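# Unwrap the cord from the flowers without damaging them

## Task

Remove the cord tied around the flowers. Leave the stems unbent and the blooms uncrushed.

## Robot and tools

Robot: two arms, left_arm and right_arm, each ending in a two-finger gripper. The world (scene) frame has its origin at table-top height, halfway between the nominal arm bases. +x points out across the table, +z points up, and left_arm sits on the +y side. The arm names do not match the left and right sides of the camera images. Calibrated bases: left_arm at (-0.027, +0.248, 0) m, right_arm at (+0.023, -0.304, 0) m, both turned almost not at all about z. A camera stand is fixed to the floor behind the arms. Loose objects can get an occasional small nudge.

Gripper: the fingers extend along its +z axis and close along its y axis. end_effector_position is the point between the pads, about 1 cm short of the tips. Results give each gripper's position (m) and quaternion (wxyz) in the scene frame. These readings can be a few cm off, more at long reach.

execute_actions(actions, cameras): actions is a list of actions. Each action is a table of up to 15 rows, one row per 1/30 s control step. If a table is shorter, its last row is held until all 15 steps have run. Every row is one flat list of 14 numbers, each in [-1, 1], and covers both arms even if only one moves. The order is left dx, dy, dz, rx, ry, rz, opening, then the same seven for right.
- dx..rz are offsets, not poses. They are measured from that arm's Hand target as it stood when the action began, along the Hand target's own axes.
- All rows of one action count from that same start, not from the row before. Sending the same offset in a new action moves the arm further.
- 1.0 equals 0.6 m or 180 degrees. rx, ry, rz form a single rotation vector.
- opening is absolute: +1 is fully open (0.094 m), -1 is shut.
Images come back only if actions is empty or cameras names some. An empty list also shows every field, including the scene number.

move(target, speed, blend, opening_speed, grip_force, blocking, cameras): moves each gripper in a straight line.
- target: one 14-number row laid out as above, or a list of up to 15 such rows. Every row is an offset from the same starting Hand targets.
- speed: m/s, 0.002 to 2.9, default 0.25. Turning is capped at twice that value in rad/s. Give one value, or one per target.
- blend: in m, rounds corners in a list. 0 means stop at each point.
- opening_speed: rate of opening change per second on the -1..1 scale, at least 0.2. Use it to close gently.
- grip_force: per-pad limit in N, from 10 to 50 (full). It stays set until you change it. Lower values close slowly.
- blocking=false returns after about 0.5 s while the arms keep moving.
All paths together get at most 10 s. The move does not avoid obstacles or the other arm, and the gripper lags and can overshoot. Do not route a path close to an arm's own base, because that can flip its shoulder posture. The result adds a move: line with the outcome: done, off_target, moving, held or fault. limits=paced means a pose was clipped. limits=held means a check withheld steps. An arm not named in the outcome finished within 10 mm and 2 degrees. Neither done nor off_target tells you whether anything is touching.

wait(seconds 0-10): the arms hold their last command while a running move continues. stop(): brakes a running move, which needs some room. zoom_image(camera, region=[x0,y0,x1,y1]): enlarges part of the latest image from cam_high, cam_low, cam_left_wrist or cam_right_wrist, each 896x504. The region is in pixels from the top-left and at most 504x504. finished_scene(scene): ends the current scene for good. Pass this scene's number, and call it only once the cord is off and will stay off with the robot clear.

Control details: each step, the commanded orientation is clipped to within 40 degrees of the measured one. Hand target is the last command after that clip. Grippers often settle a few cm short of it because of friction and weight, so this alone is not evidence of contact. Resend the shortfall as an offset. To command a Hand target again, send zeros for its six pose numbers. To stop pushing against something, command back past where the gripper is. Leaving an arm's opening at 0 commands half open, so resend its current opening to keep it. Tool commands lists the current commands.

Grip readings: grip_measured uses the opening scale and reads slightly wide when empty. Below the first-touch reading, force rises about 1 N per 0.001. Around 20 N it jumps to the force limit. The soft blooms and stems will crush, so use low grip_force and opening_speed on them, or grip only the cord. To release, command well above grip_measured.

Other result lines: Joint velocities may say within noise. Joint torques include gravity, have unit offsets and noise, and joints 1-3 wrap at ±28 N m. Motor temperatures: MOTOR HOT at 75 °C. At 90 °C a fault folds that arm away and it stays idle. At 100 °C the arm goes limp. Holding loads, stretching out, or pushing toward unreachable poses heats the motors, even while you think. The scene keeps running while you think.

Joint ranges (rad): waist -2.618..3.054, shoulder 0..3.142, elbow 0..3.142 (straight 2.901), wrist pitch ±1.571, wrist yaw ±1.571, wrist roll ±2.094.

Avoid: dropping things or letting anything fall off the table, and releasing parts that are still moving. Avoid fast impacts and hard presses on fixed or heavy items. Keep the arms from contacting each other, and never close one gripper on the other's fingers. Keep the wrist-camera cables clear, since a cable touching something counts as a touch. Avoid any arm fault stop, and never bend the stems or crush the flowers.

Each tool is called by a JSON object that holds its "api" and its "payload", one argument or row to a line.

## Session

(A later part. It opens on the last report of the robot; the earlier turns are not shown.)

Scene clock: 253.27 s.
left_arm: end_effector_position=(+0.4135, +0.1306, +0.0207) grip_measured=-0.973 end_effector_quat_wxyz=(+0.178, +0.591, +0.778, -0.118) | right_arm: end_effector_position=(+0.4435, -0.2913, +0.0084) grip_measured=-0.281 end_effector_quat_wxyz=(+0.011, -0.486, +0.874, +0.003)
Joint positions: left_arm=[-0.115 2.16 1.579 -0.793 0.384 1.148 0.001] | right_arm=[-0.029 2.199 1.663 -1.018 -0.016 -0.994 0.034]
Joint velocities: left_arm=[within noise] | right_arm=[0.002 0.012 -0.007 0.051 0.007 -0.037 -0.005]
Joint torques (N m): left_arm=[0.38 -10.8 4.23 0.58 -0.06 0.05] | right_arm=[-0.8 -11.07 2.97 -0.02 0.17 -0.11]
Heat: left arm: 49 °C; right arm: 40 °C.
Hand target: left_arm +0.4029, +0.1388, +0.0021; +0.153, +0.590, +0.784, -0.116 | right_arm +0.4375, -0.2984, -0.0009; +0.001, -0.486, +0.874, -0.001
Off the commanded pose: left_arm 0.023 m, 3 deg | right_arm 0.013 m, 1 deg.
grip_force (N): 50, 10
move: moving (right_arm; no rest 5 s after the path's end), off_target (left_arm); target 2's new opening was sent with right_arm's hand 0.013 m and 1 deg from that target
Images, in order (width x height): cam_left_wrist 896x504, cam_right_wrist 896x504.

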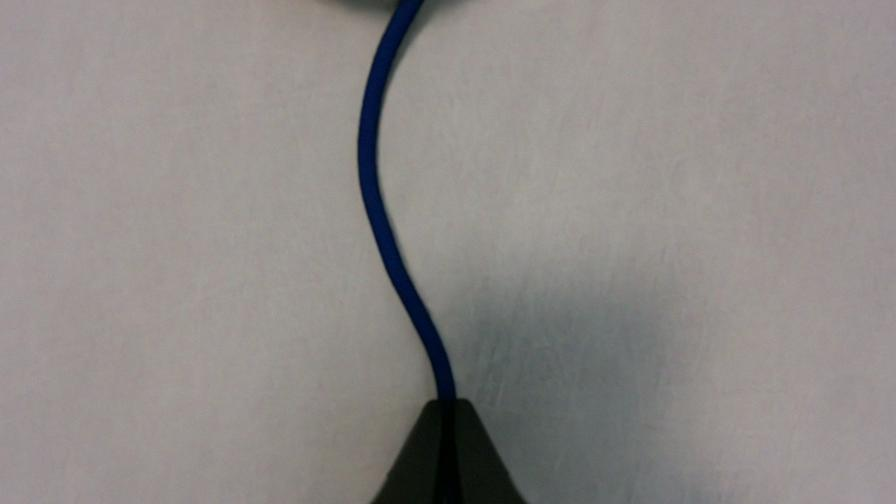

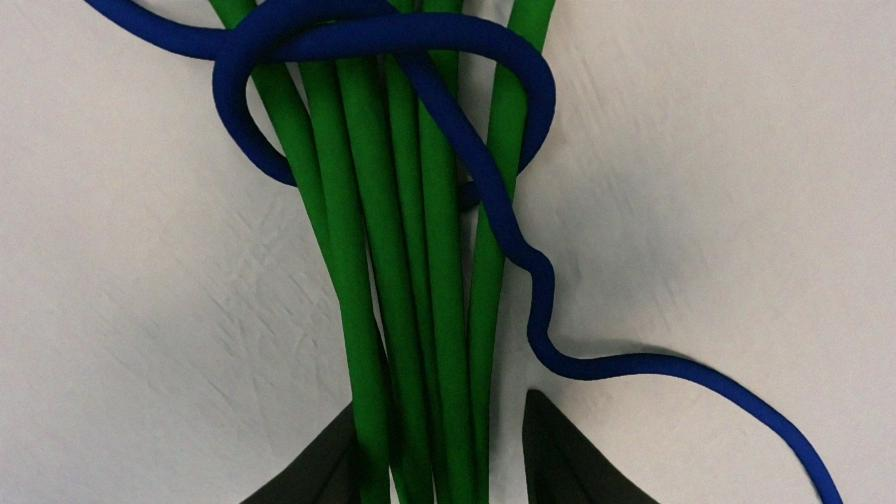

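{"api": "wait", "payload": {
  "seconds": 3,
  "cameras": ["cam_right_wrist"]
}}

{"api": "move", "payload": {
  "target": [0.18,0.058,-0.105,0,0,0,-1,0,0,0,0,0,0,-0.6],
  "cameras": ["cam_high","cam_right_wrist"],
  "speed": 0.04
}}

Scene clock: 258.33 s.
left_arm: end_effector_position=(+0.4135, +0.1306, +0.0207) grip_measured=-0.973 end_effector_quat_wxyz=(+0.178, +0.591, +0.778, -0.118) | right_arm: end_effector_position=(+0.4435, -0.2915, +0.0084) grip_measured=-0.596 end_effector_quat_wxyz=(+0.011, -0.488, +0.873, +0.002)
Joint positions: left_arm=[-0.115 2.16 1.579 -0.793 0.384 1.148 0.001] | right_arm=[-0.029 2.199 1.663 -1.018 -0.015 -0.999 0.019]
Joint torques (N m): left_arm=[0.4 -10.77 4.25 0.58 -0.06 0.06] | right_arm=[-0.75 -11.08 2.92 -0.02 0.15 -0.06]
Heat: left arm: 49 °C; right arm: 40 °C.
Hand target: left_arm +0.4029, +0.1388, +0.0021; +0.153, +0.590, +0.784, -0.116 | right_arm +0.4375, -0.2984, -0.0009; +0.001, -0.486, +0.874, -0.001
Tool commands: left_gripper/opening=-1.0 right_gripper/opening=-0.6
Off the commanded pose: left_arm 0.023 m, 3 deg | right_arm 0.013 m, 1 deg.
grip_force (N): 50, 10
wait: 3.00 s; at rest by 1.27 s
Images, in order (width x height): cam_right_wrist 896x504.

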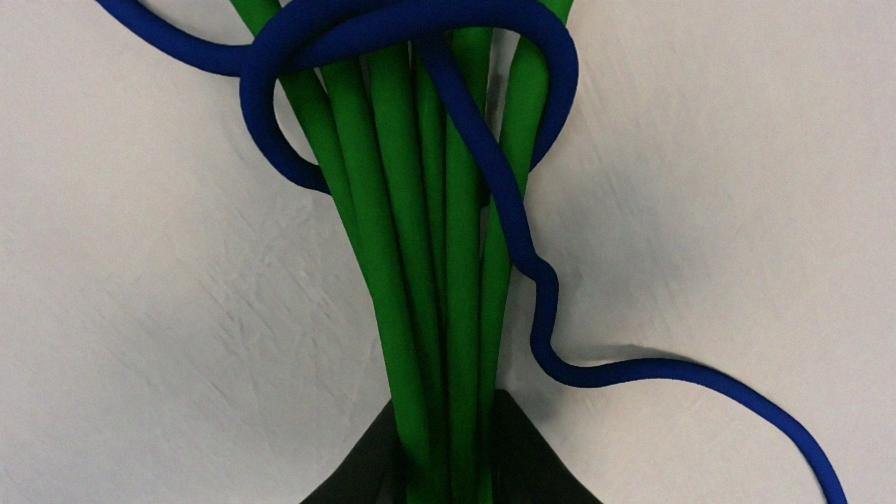

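Scene clock: 262.10 s.
left_arm: end_effector_position=(+0.3978, +0.2565, +0.0235) grip_measured=-0.974 end_effector_quat_wxyz=(+0.162, +0.589, +0.782, -0.126) | right_arm: end_effector_position=(+0.4435, -0.2915, +0.0084) grip_measured=-0.596 end_effector_quat_wxyz=(+0.011, -0.489, +0.872, +0.002)
Joint positions: left_arm=[0.187 2.178 1.63 -0.99 0.411 1.473 0.001] | right_arm=[-0.029 2.199 1.663 -1.018 -0.015 -1.001 0.019]
Joint torques (N m): left_arm=[1.03 -10.02 10.28 0.16 -0.01 0.11] | right_arm=[-0.84 -11.02 2.91 -0.01 0.14 -0.04]
Heat: left arm: 49 °C; right arm: 40 °C.
Hand target: left_arm +0.4022, +0.2673, +0.0196; +0.153, +0.590, +0.784, -0.117 | right_arm +0.4375, -0.2984, -0.0009; +0.001, -0.486, +0.874, -0.001
Off the commanded pose: left_arm 0.012 m, 2 deg | right_arm 0.013 m, 1 deg.
grip_force (N): 50, 10
move: off_target (left_arm, right_arm)
Images, in order (width x height): cam_high 896x504, cam_right_wrist 896x504.

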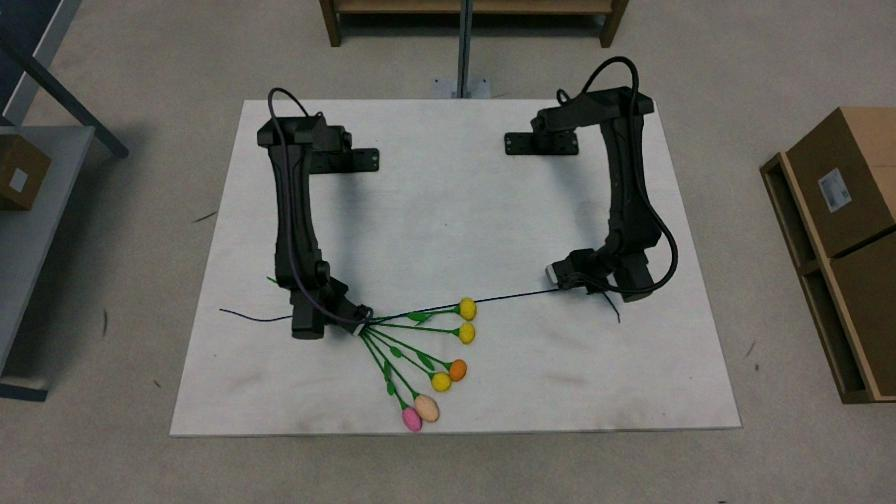

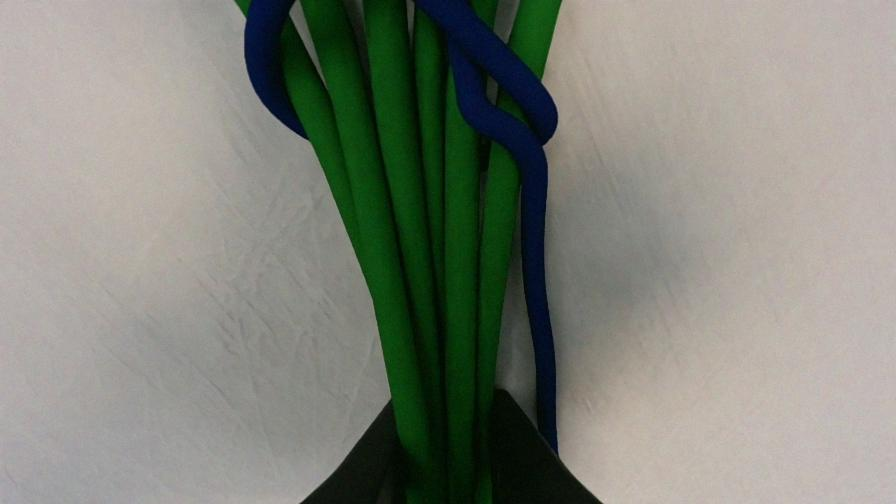

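{"api": "move", "payload": {
  "target": [0.25,0.08,-0.1,0,0,0,-1,0,0,0,0,0,0,-0.6],
  "cameras": ["cam_high","cam_right_wrist"],
  "speed": 0.06
}}

Scene clock: 266.90 s.
left_arm: end_effector_position=(+0.4025, +0.4261, +0.0248) grip_measured=-0.974 end_effector_quat_wxyz=(+0.159, +0.587, +0.784, -0.122) | right_arm: end_effector_position=(+0.4435, -0.2915, +0.0084) grip_measured=-0.596 end_effector_quat_wxyz=(+0.011, -0.489, +0.872, +0.002)
Joint positions: left_arm=[0.537 2.521 2.234 -1.396 0.388 1.847 0.001] | right_arm=[-0.029 2.199 1.663 -1.018 -0.015 -1.001 0.019]
Joint torques (N m): left_arm=[0.81 -12.03 10.51 0 0.08 0.08] | right_arm=[-0.75 -11.02 2.8 -0.03 0.16 -0.04]
Heat: left arm: 49 °C; right arm: 40 °C.
Hand target: left_arm +0.4036, +0.4359, +0.0185; +0.153, +0.590, +0.784, -0.117 | right_arm +0.4375, -0.2984, -0.0009; +0.001, -0.486, +0.874, -0.001
Off the commanded pose: left_arm 0.012 m, 1 deg | right_arm 0.013 m, 1 deg.
grip_force (N): 50, 10
move: off_target (left_arm, right_arm)
Images, in order (width x height): cam_high 896x504, cam_right_wrist 896x504.

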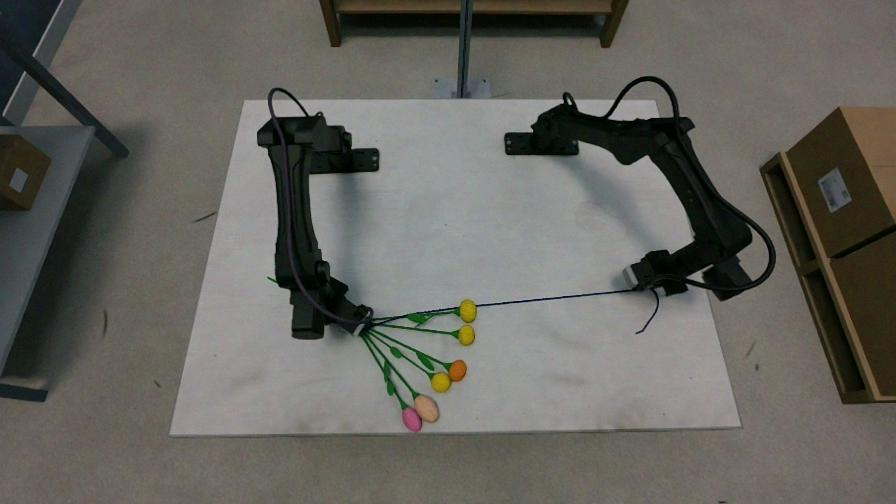

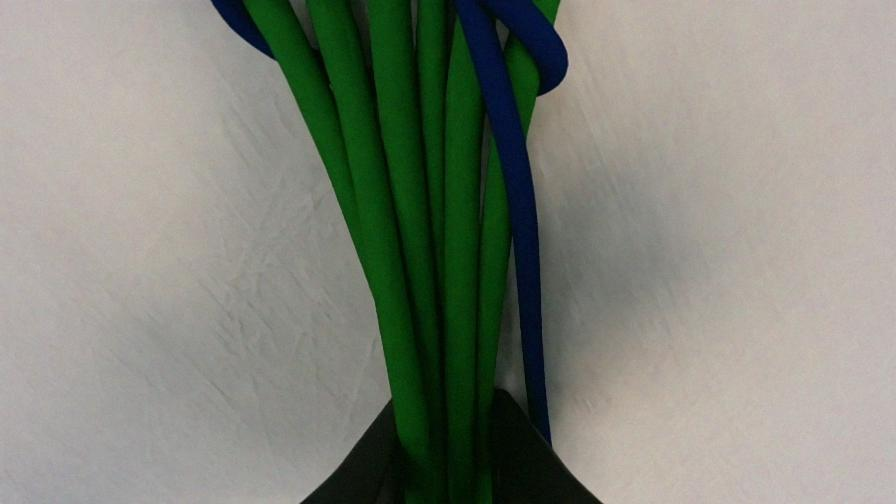

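{"api": "move", "payload": {
  "target": [
    [0.01,0,0.02,0,0,0,-1,0,0,0,0,0,0,-0.6],
    [0.01,0,0.02,0,0,0,0.6,0,0,0,0,0,0,-0.6],
    [-0.028,0,-0.07,0,0,0,0.6,0,0,0,0,0,0,-0.6],
    [-0.478,-0.095,0.113,0,0,0,0.6,0,0,0,0,0,0,-0.6]
  ],
  "cameras": ["cam_high","cam_left_wrist"],
  "speed": [0.08,0.1,0.15,0.25]
}}

Scene clock: 275.30 s.
left_arm: end_effector_position=(+0.4270, +0.1383, +0.0496) grip_measured=+0.598 end_effector_quat_wxyz=(+0.137, +0.593, +0.783, -0.125) | right_arm: end_effector_position=(+0.4435, -0.2915, +0.0084) grip_measured=-0.597 end_effector_quat_wxyz=(+0.011, -0.489, +0.872, +0.002)
Joint positions: left_arm=[-0.105 2.255 1.872 -1.078 0.358 1.174 0.075] | right_arm=[-0.029 2.199 1.663 -1.018 -0.015 -1.001 0.019]
Joint torques (N m): left_arm=[0.35 -16.23 6.89 0.5 0.22 -0.11] | right_arm=[-0.72 -11.08 2.93 -0.01 0.16 -0.04]
Heat: left arm: 49 °C; right arm: 40 °C.
Hand target: left_arm +0.4294, +0.1401, +0.0640; +0.153, +0.590, +0.784, -0.117 | right_arm +0.4375, -0.2984, -0.0009; +0.001, -0.486, +0.874, -0.001
Off the commanded pose: left_arm 0.015 m, 2 deg | right_arm 0.013 m, 1 deg.
grip_force (N): 50, 10
move: off_target (left_arm, right_arm); target 2's new opening was sent with left_arm's hand 0.019 m and 1 deg from that target
Images, in order (width x height): cam_high 896x504, cam_left_wrist 896x504.

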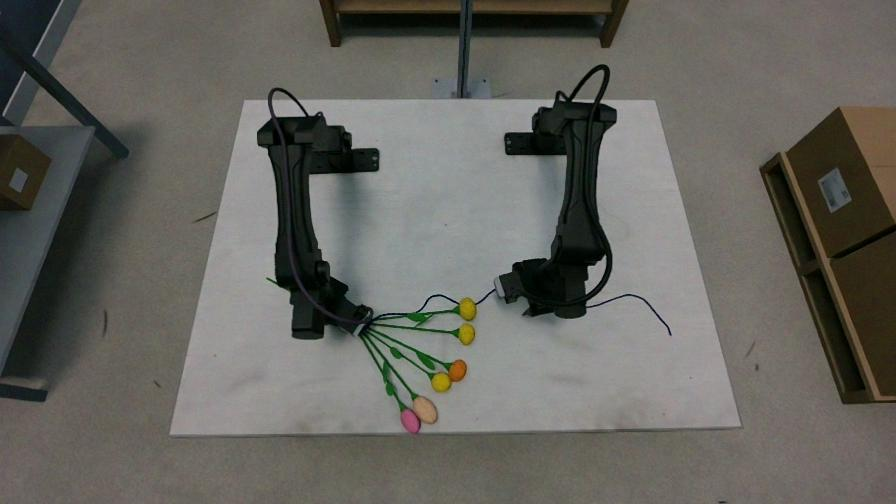

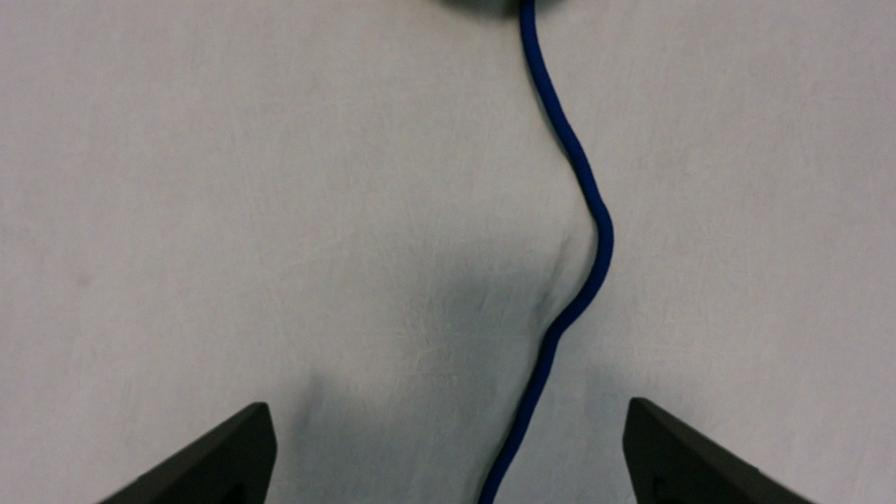

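{"api": "move", "payload": {
  "target": [
    [0.038,-0.033,0.096,0,0,0,0.6,0,0,0,0,0,0,-0.6],
    [0.038,-0.033,0.096,0,0,0,-1,0,0,0,0,0,0,-0.6],
    [0.46,0.105,-0.12,0,0,0,-1,0,0,0,0,0,0,-0.6]
  ],
  "cameras": ["cam_high","cam_right_wrist"],
  "speed": [0.08,0.1,0.07]
}}

Scene clock: 284.53 s.
left_arm: end_effector_position=(+0.4107, +0.4237, +0.0325) grip_measured=-0.976 end_effector_quat_wxyz=(+0.156, +0.587, +0.785, -0.117) | right_arm: end_effector_position=(+0.4435, -0.2915, +0.0084) grip_measured=-0.597 end_effector_quat_wxyz=(+0.011, -0.489, +0.872, +0.002)
Joint positions: left_arm=[0.521 2.54 2.304 -1.431 0.381 1.826 0.001] | right_arm=[-0.029 2.199 1.663 -1.018 -0.015 -1.001 0.019]
Joint torques (N m): left_arm=[0.49 -12.14 10.47 -0.05 0.15 0.11] | right_arm=[-0.73 -11.07 2.91 -0.01 0.12 -0.03]
Heat: left arm: 49 °C; right arm: 41 °C.
Hand target: left_arm +0.4117, +0.4293, +0.0264; +0.152, +0.590, +0.784, -0.117 | right_arm +0.4375, -0.2984, -0.0009; +0.001, -0.486, +0.874, -0.001
Off the commanded pose: left_arm 0.008 m, 1 deg | right_arm 0.013 m, 1 deg.
grip_force (N): 50, 10
move: off_target (right_arm); target 2's new opening was sent with left_arm's hand 0.020 m and 2 deg from that target
Images, in order (width x height): cam_high 896x504, cam_right_wrist 896x504.

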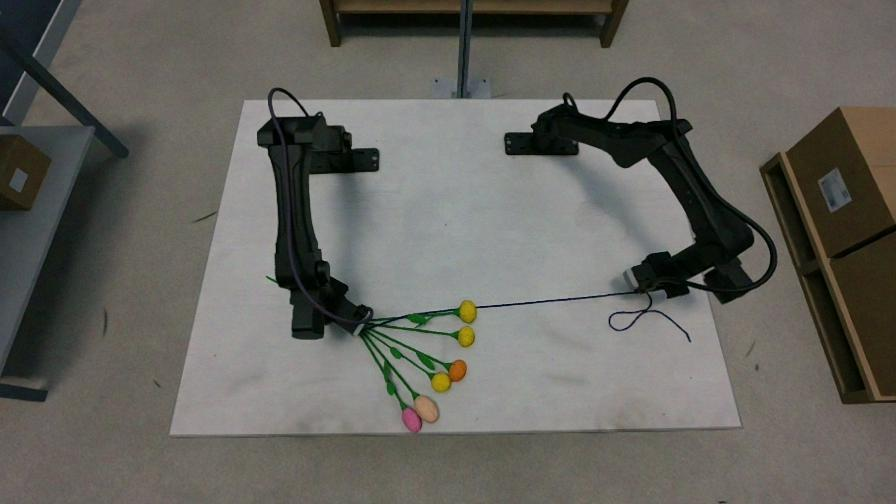

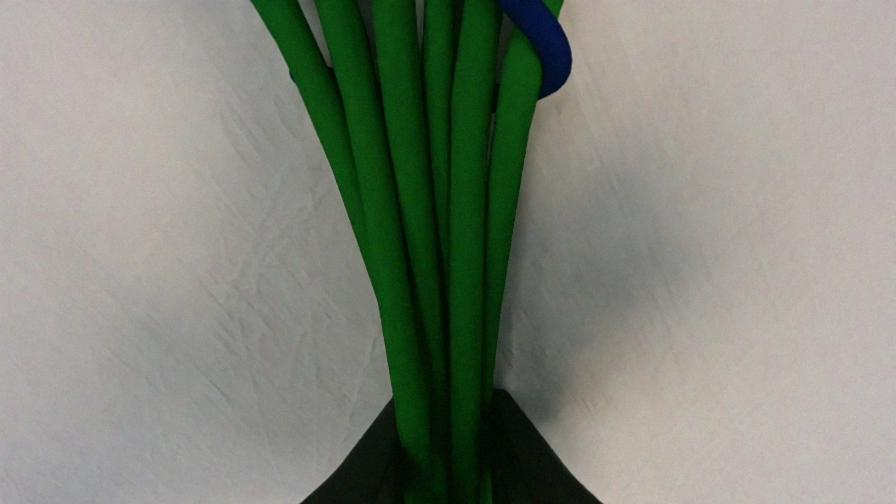

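{"api": "move", "payload": {
  "target": [
    [0.01,0,0.03,0,0,0,-1,0,0,0,0,0,0,-0.6],
    [0.01,0,0.03,0,0,0,0.6,0,0,0,0,0,0,-0.6],
    [-0.028,0,-0.07,0,0,0,0.6,0,0,0,0,0,0,-0.6],
    [-0.468,-0.115,0.113,0,0,0,0.6,0,0,0,0,0,0,-0.6]
  ],
  "cameras": ["cam_high","cam_left_wrist"],
  "speed": [0.08,0.1,0.15,0.25]
}}

Scene clock: 292.57 s.
left_arm: end_effector_position=(+0.4238, +0.1336, +0.0563) grip_measured=+0.598 end_effector_quat_wxyz=(+0.139, +0.594, +0.783, -0.124) | right_arm: end_effector_position=(+0.4435, -0.2915, +0.0084) grip_measured=-0.597 end_effector_quat_wxyz=(+0.011, -0.489, +0.872, +0.002)
Joint positions: left_arm=[-0.116 2.234 1.863 -1.082 0.356 1.162 0.075] | right_arm=[-0.029 2.199 1.663 -1.018 -0.015 -1.001 0.019]
Joint torques (N m): left_arm=[0.39 -16.24 6.35 0.49 0.23 -0.11] | right_arm=[-0.75 -11.07 2.88 -0.03 0.16 -0.05]
Heat: left arm: 49 °C; right arm: 41 °C.
Hand target: left_arm +0.4245, +0.1358, +0.0697; +0.153, +0.590, +0.784, -0.117 | right_arm +0.4375, -0.2984, -0.0009; +0.001, -0.486, +0.874, -0.001
Off the commanded pose: left_arm 0.014 m, 2 deg | right_arm 0.013 m, 1 deg.
grip_force (N): 50, 10
move: off_target (left_arm, right_arm); target 2's new opening was sent with left_arm's hand 0.017 m and 1 deg from that target
Images, in order (width x height): cam_high 896x504, cam_left_wrist 896x504.

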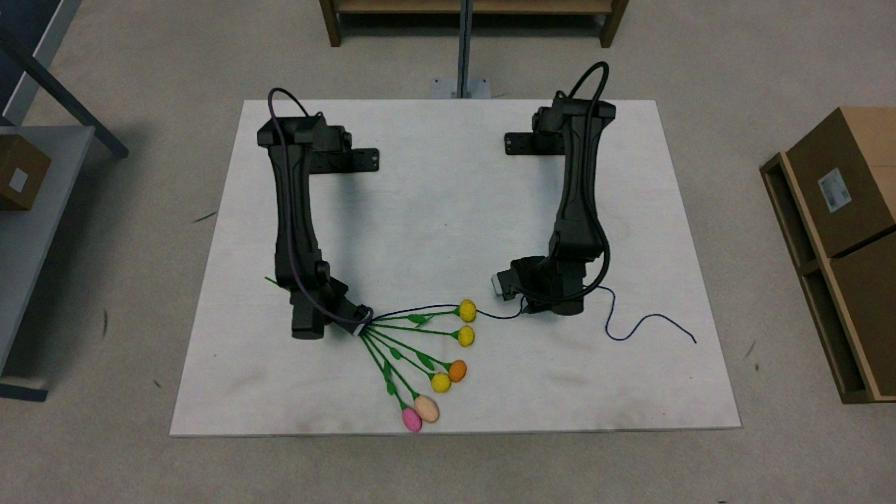

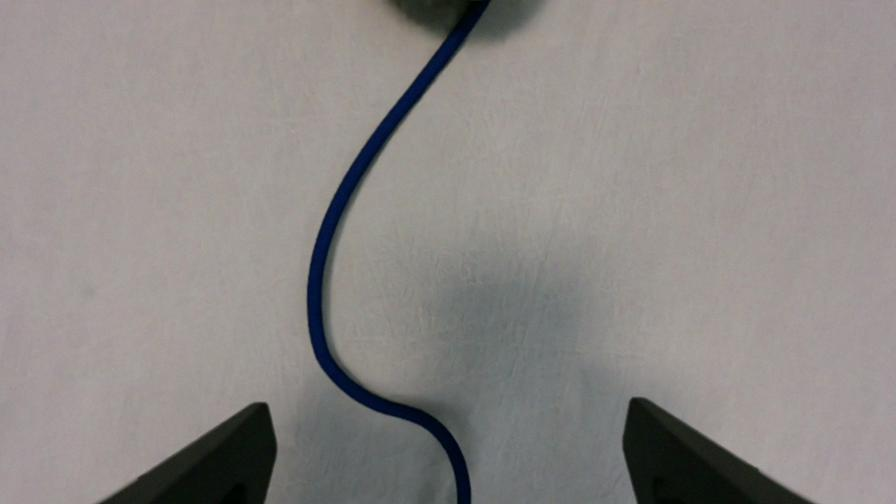

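{"api": "move", "payload": {
  "target": [
    [0.025,0.02,0.105,0,0,0,0.6,0,0,0,0,0,0,-0.6],
    [0.025,0.02,0.105,0,0,0,-1,0,0,0,0,0,0,-0.6],
    [0.48,0.125,-0.12,0,0,0,-1,0,0,0,0,0,0,-0.6]
  ],
  "cameras": ["cam_high","cam_right_wrist","cam_low"],
  "speed": [0.08,0.1,0.07]
}}

Scene clock: 302.07 s.
left_arm: end_effector_position=(+0.4143, +0.4388, +0.0339) grip_measured=-0.964 end_effector_quat_wxyz=(+0.154, +0.587, +0.788, -0.110) | right_arm: end_effector_position=(+0.4435, -0.2915, +0.0084) grip_measured=-0.597 end_effector_quat_wxyz=(+0.011, -0.489, +0.872, +0.002)
Joint positions: left_arm=[0.54 2.604 2.434 -1.492 0.369 1.84 0.002] | right_arm=[-0.029 2.199 1.663 -1.018 -0.015 -1.001 0.019]
Joint torques (N m): left_arm=[0.01 -12.37 10.28 -0.08 0.25 0.11] | right_arm=[-0.73 -11.07 2.82 -0.02 0.17 -0.04]
Heat: left arm: 50 °C; right arm: 41 °C.
Hand target: left_arm +0.4152, +0.4390, +0.0277; +0.153, +0.590, +0.784, -0.117 | right_arm +0.4375, -0.2984, -0.0009; +0.001, -0.486, +0.874, -0.001
Off the commanded pose: left_arm 0.006 m, 1 deg | right_arm 0.013 m, 1 deg.
grip_force (N): 50, 10
move: off_target (right_arm); target 2's new opening was sent with left_arm's hand 0.016 m and 1 deg from that target
Images, in order (width x height): cam_high 896x504, cam_low 896x504, cam_right_wrist 896x504.

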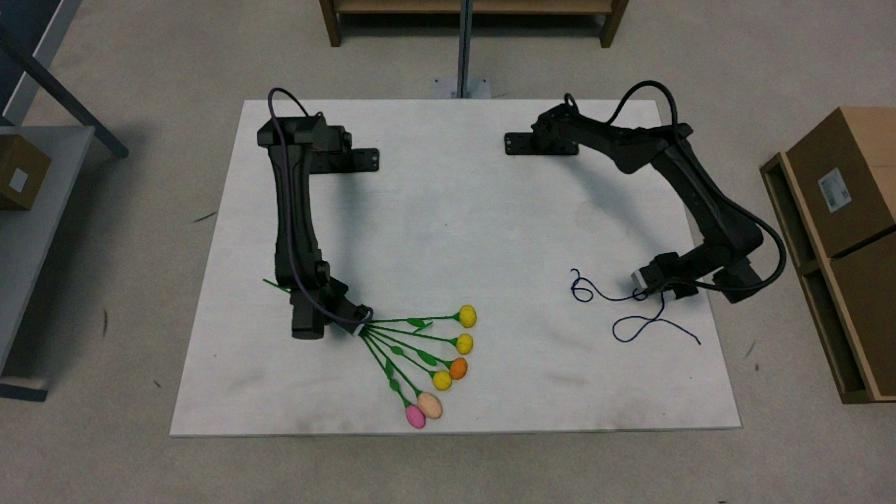

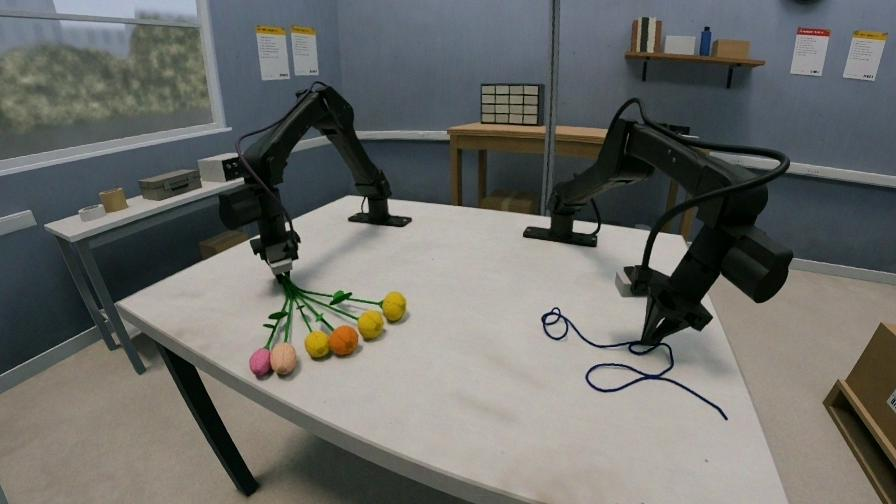

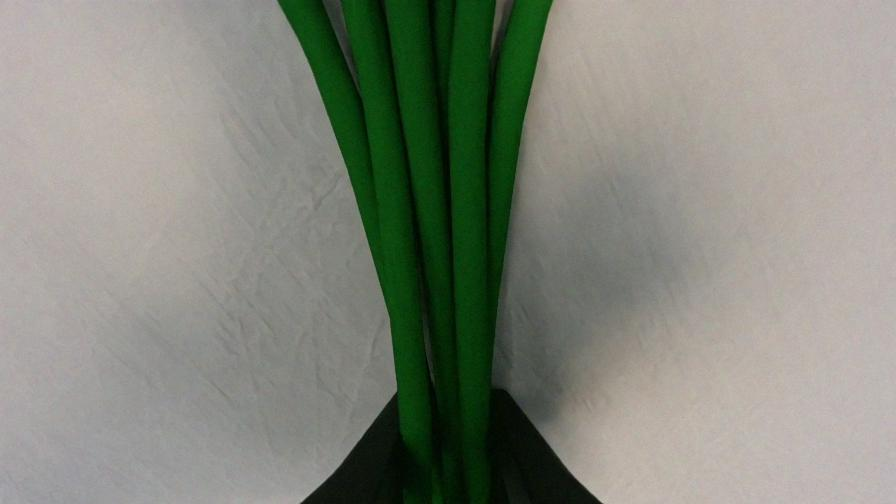

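Free. Release both gently and withdraw.

{"api": "move", "payload": {
  "target": [
    [0.015,0,0.035,0,0,0,-1,0,0,0,0,0,0,-0.6],
    [0.015,0,0.035,0,0,0,-0.4,0,0,0,0,0,0,0.3],
    [-0.06,0,-0.15,0,0,0,-0.4,0.18,0,-0.01,0,0,0,0.3],
    [-0.06,0,-0.15,0,0,0,-0.4,0.18,0,-0.2,0,0,0,0.3]
  ],
  "cameras": ["cam_high","cam_low"],
  "speed": 0.1,
  "opening_speed": 0.5
}}

Scene clock: 310.03 s.
left_arm: end_effector_position=(+0.4185, +0.4414, +0.1109) grip_measured=-0.402 end_effector_quat_wxyz=(+0.177, +0.585, +0.790, -0.052) | right_arm: end_effector_position=(+0.3774, -0.3880, +0.1049) grip_measured=+0.298 end_effector_quat_wxyz=(-0.012, -0.483, +0.875, +0.010)
Joint positions: left_arm=[0.54 2.487 2.526 -1.57 0.369 1.809 0.028] | right_arm=[-0.285 1.96 1.69 -1.333 0.001 -1.244 0.061]
Joint torques (N m): left_arm=[0.36 -16.8 6.93 0.15 0.38 -0.12] | right_arm=[-0.4 -11.58 7.09 -0.39 -0.01 -0.11]
Motor temperatures (°C): left_arm=[33 51 40 33 32 32 35] | right_arm=[35 42 36 37 33 34 32]
Heat: left arm: 51 °C; right arm: 42 °C.
Hand target: left_arm +0.4154, +0.4395, +0.1246; +0.153, +0.590, +0.784, -0.117 | right_arm +0.3803, -0.3902, +0.1190; +0.001, -0.486, +0.874, -0.001
Off the commanded pose: left_arm 0.014 m, 8 deg | right_arm 0.014 m, 2 deg.
joint sent to its limit (left arm) — joint 4 (wrist pitch), lower limit. The joint targets are off in orientation, not in position.
grip_force (N): 50, 10
move: off_target (left_arm, right_arm); target 2's new opening was sent with left_arm's hand 0.020 m and 2 deg from that target
Images, in order (width x height): cam_high 896x504, cam_low 896x504.

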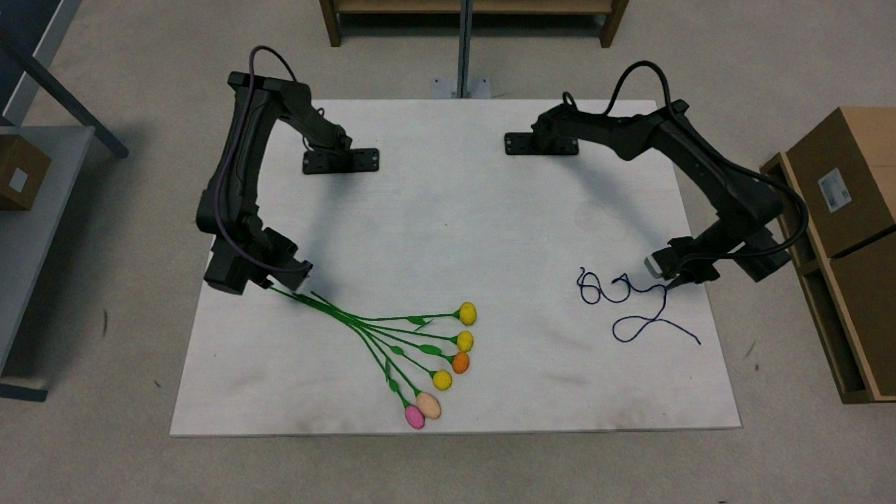

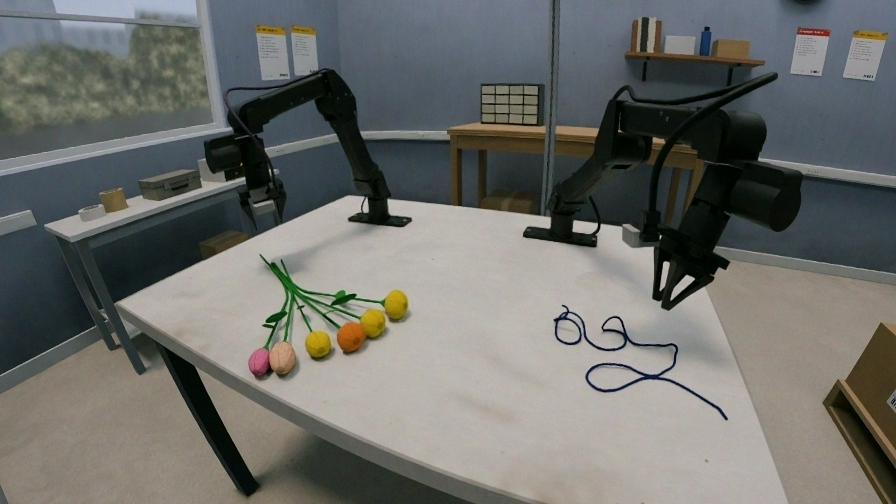

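{"api": "finished_scene", "payload": {
  "scene": 2
}}

The scene is finished: the task was done.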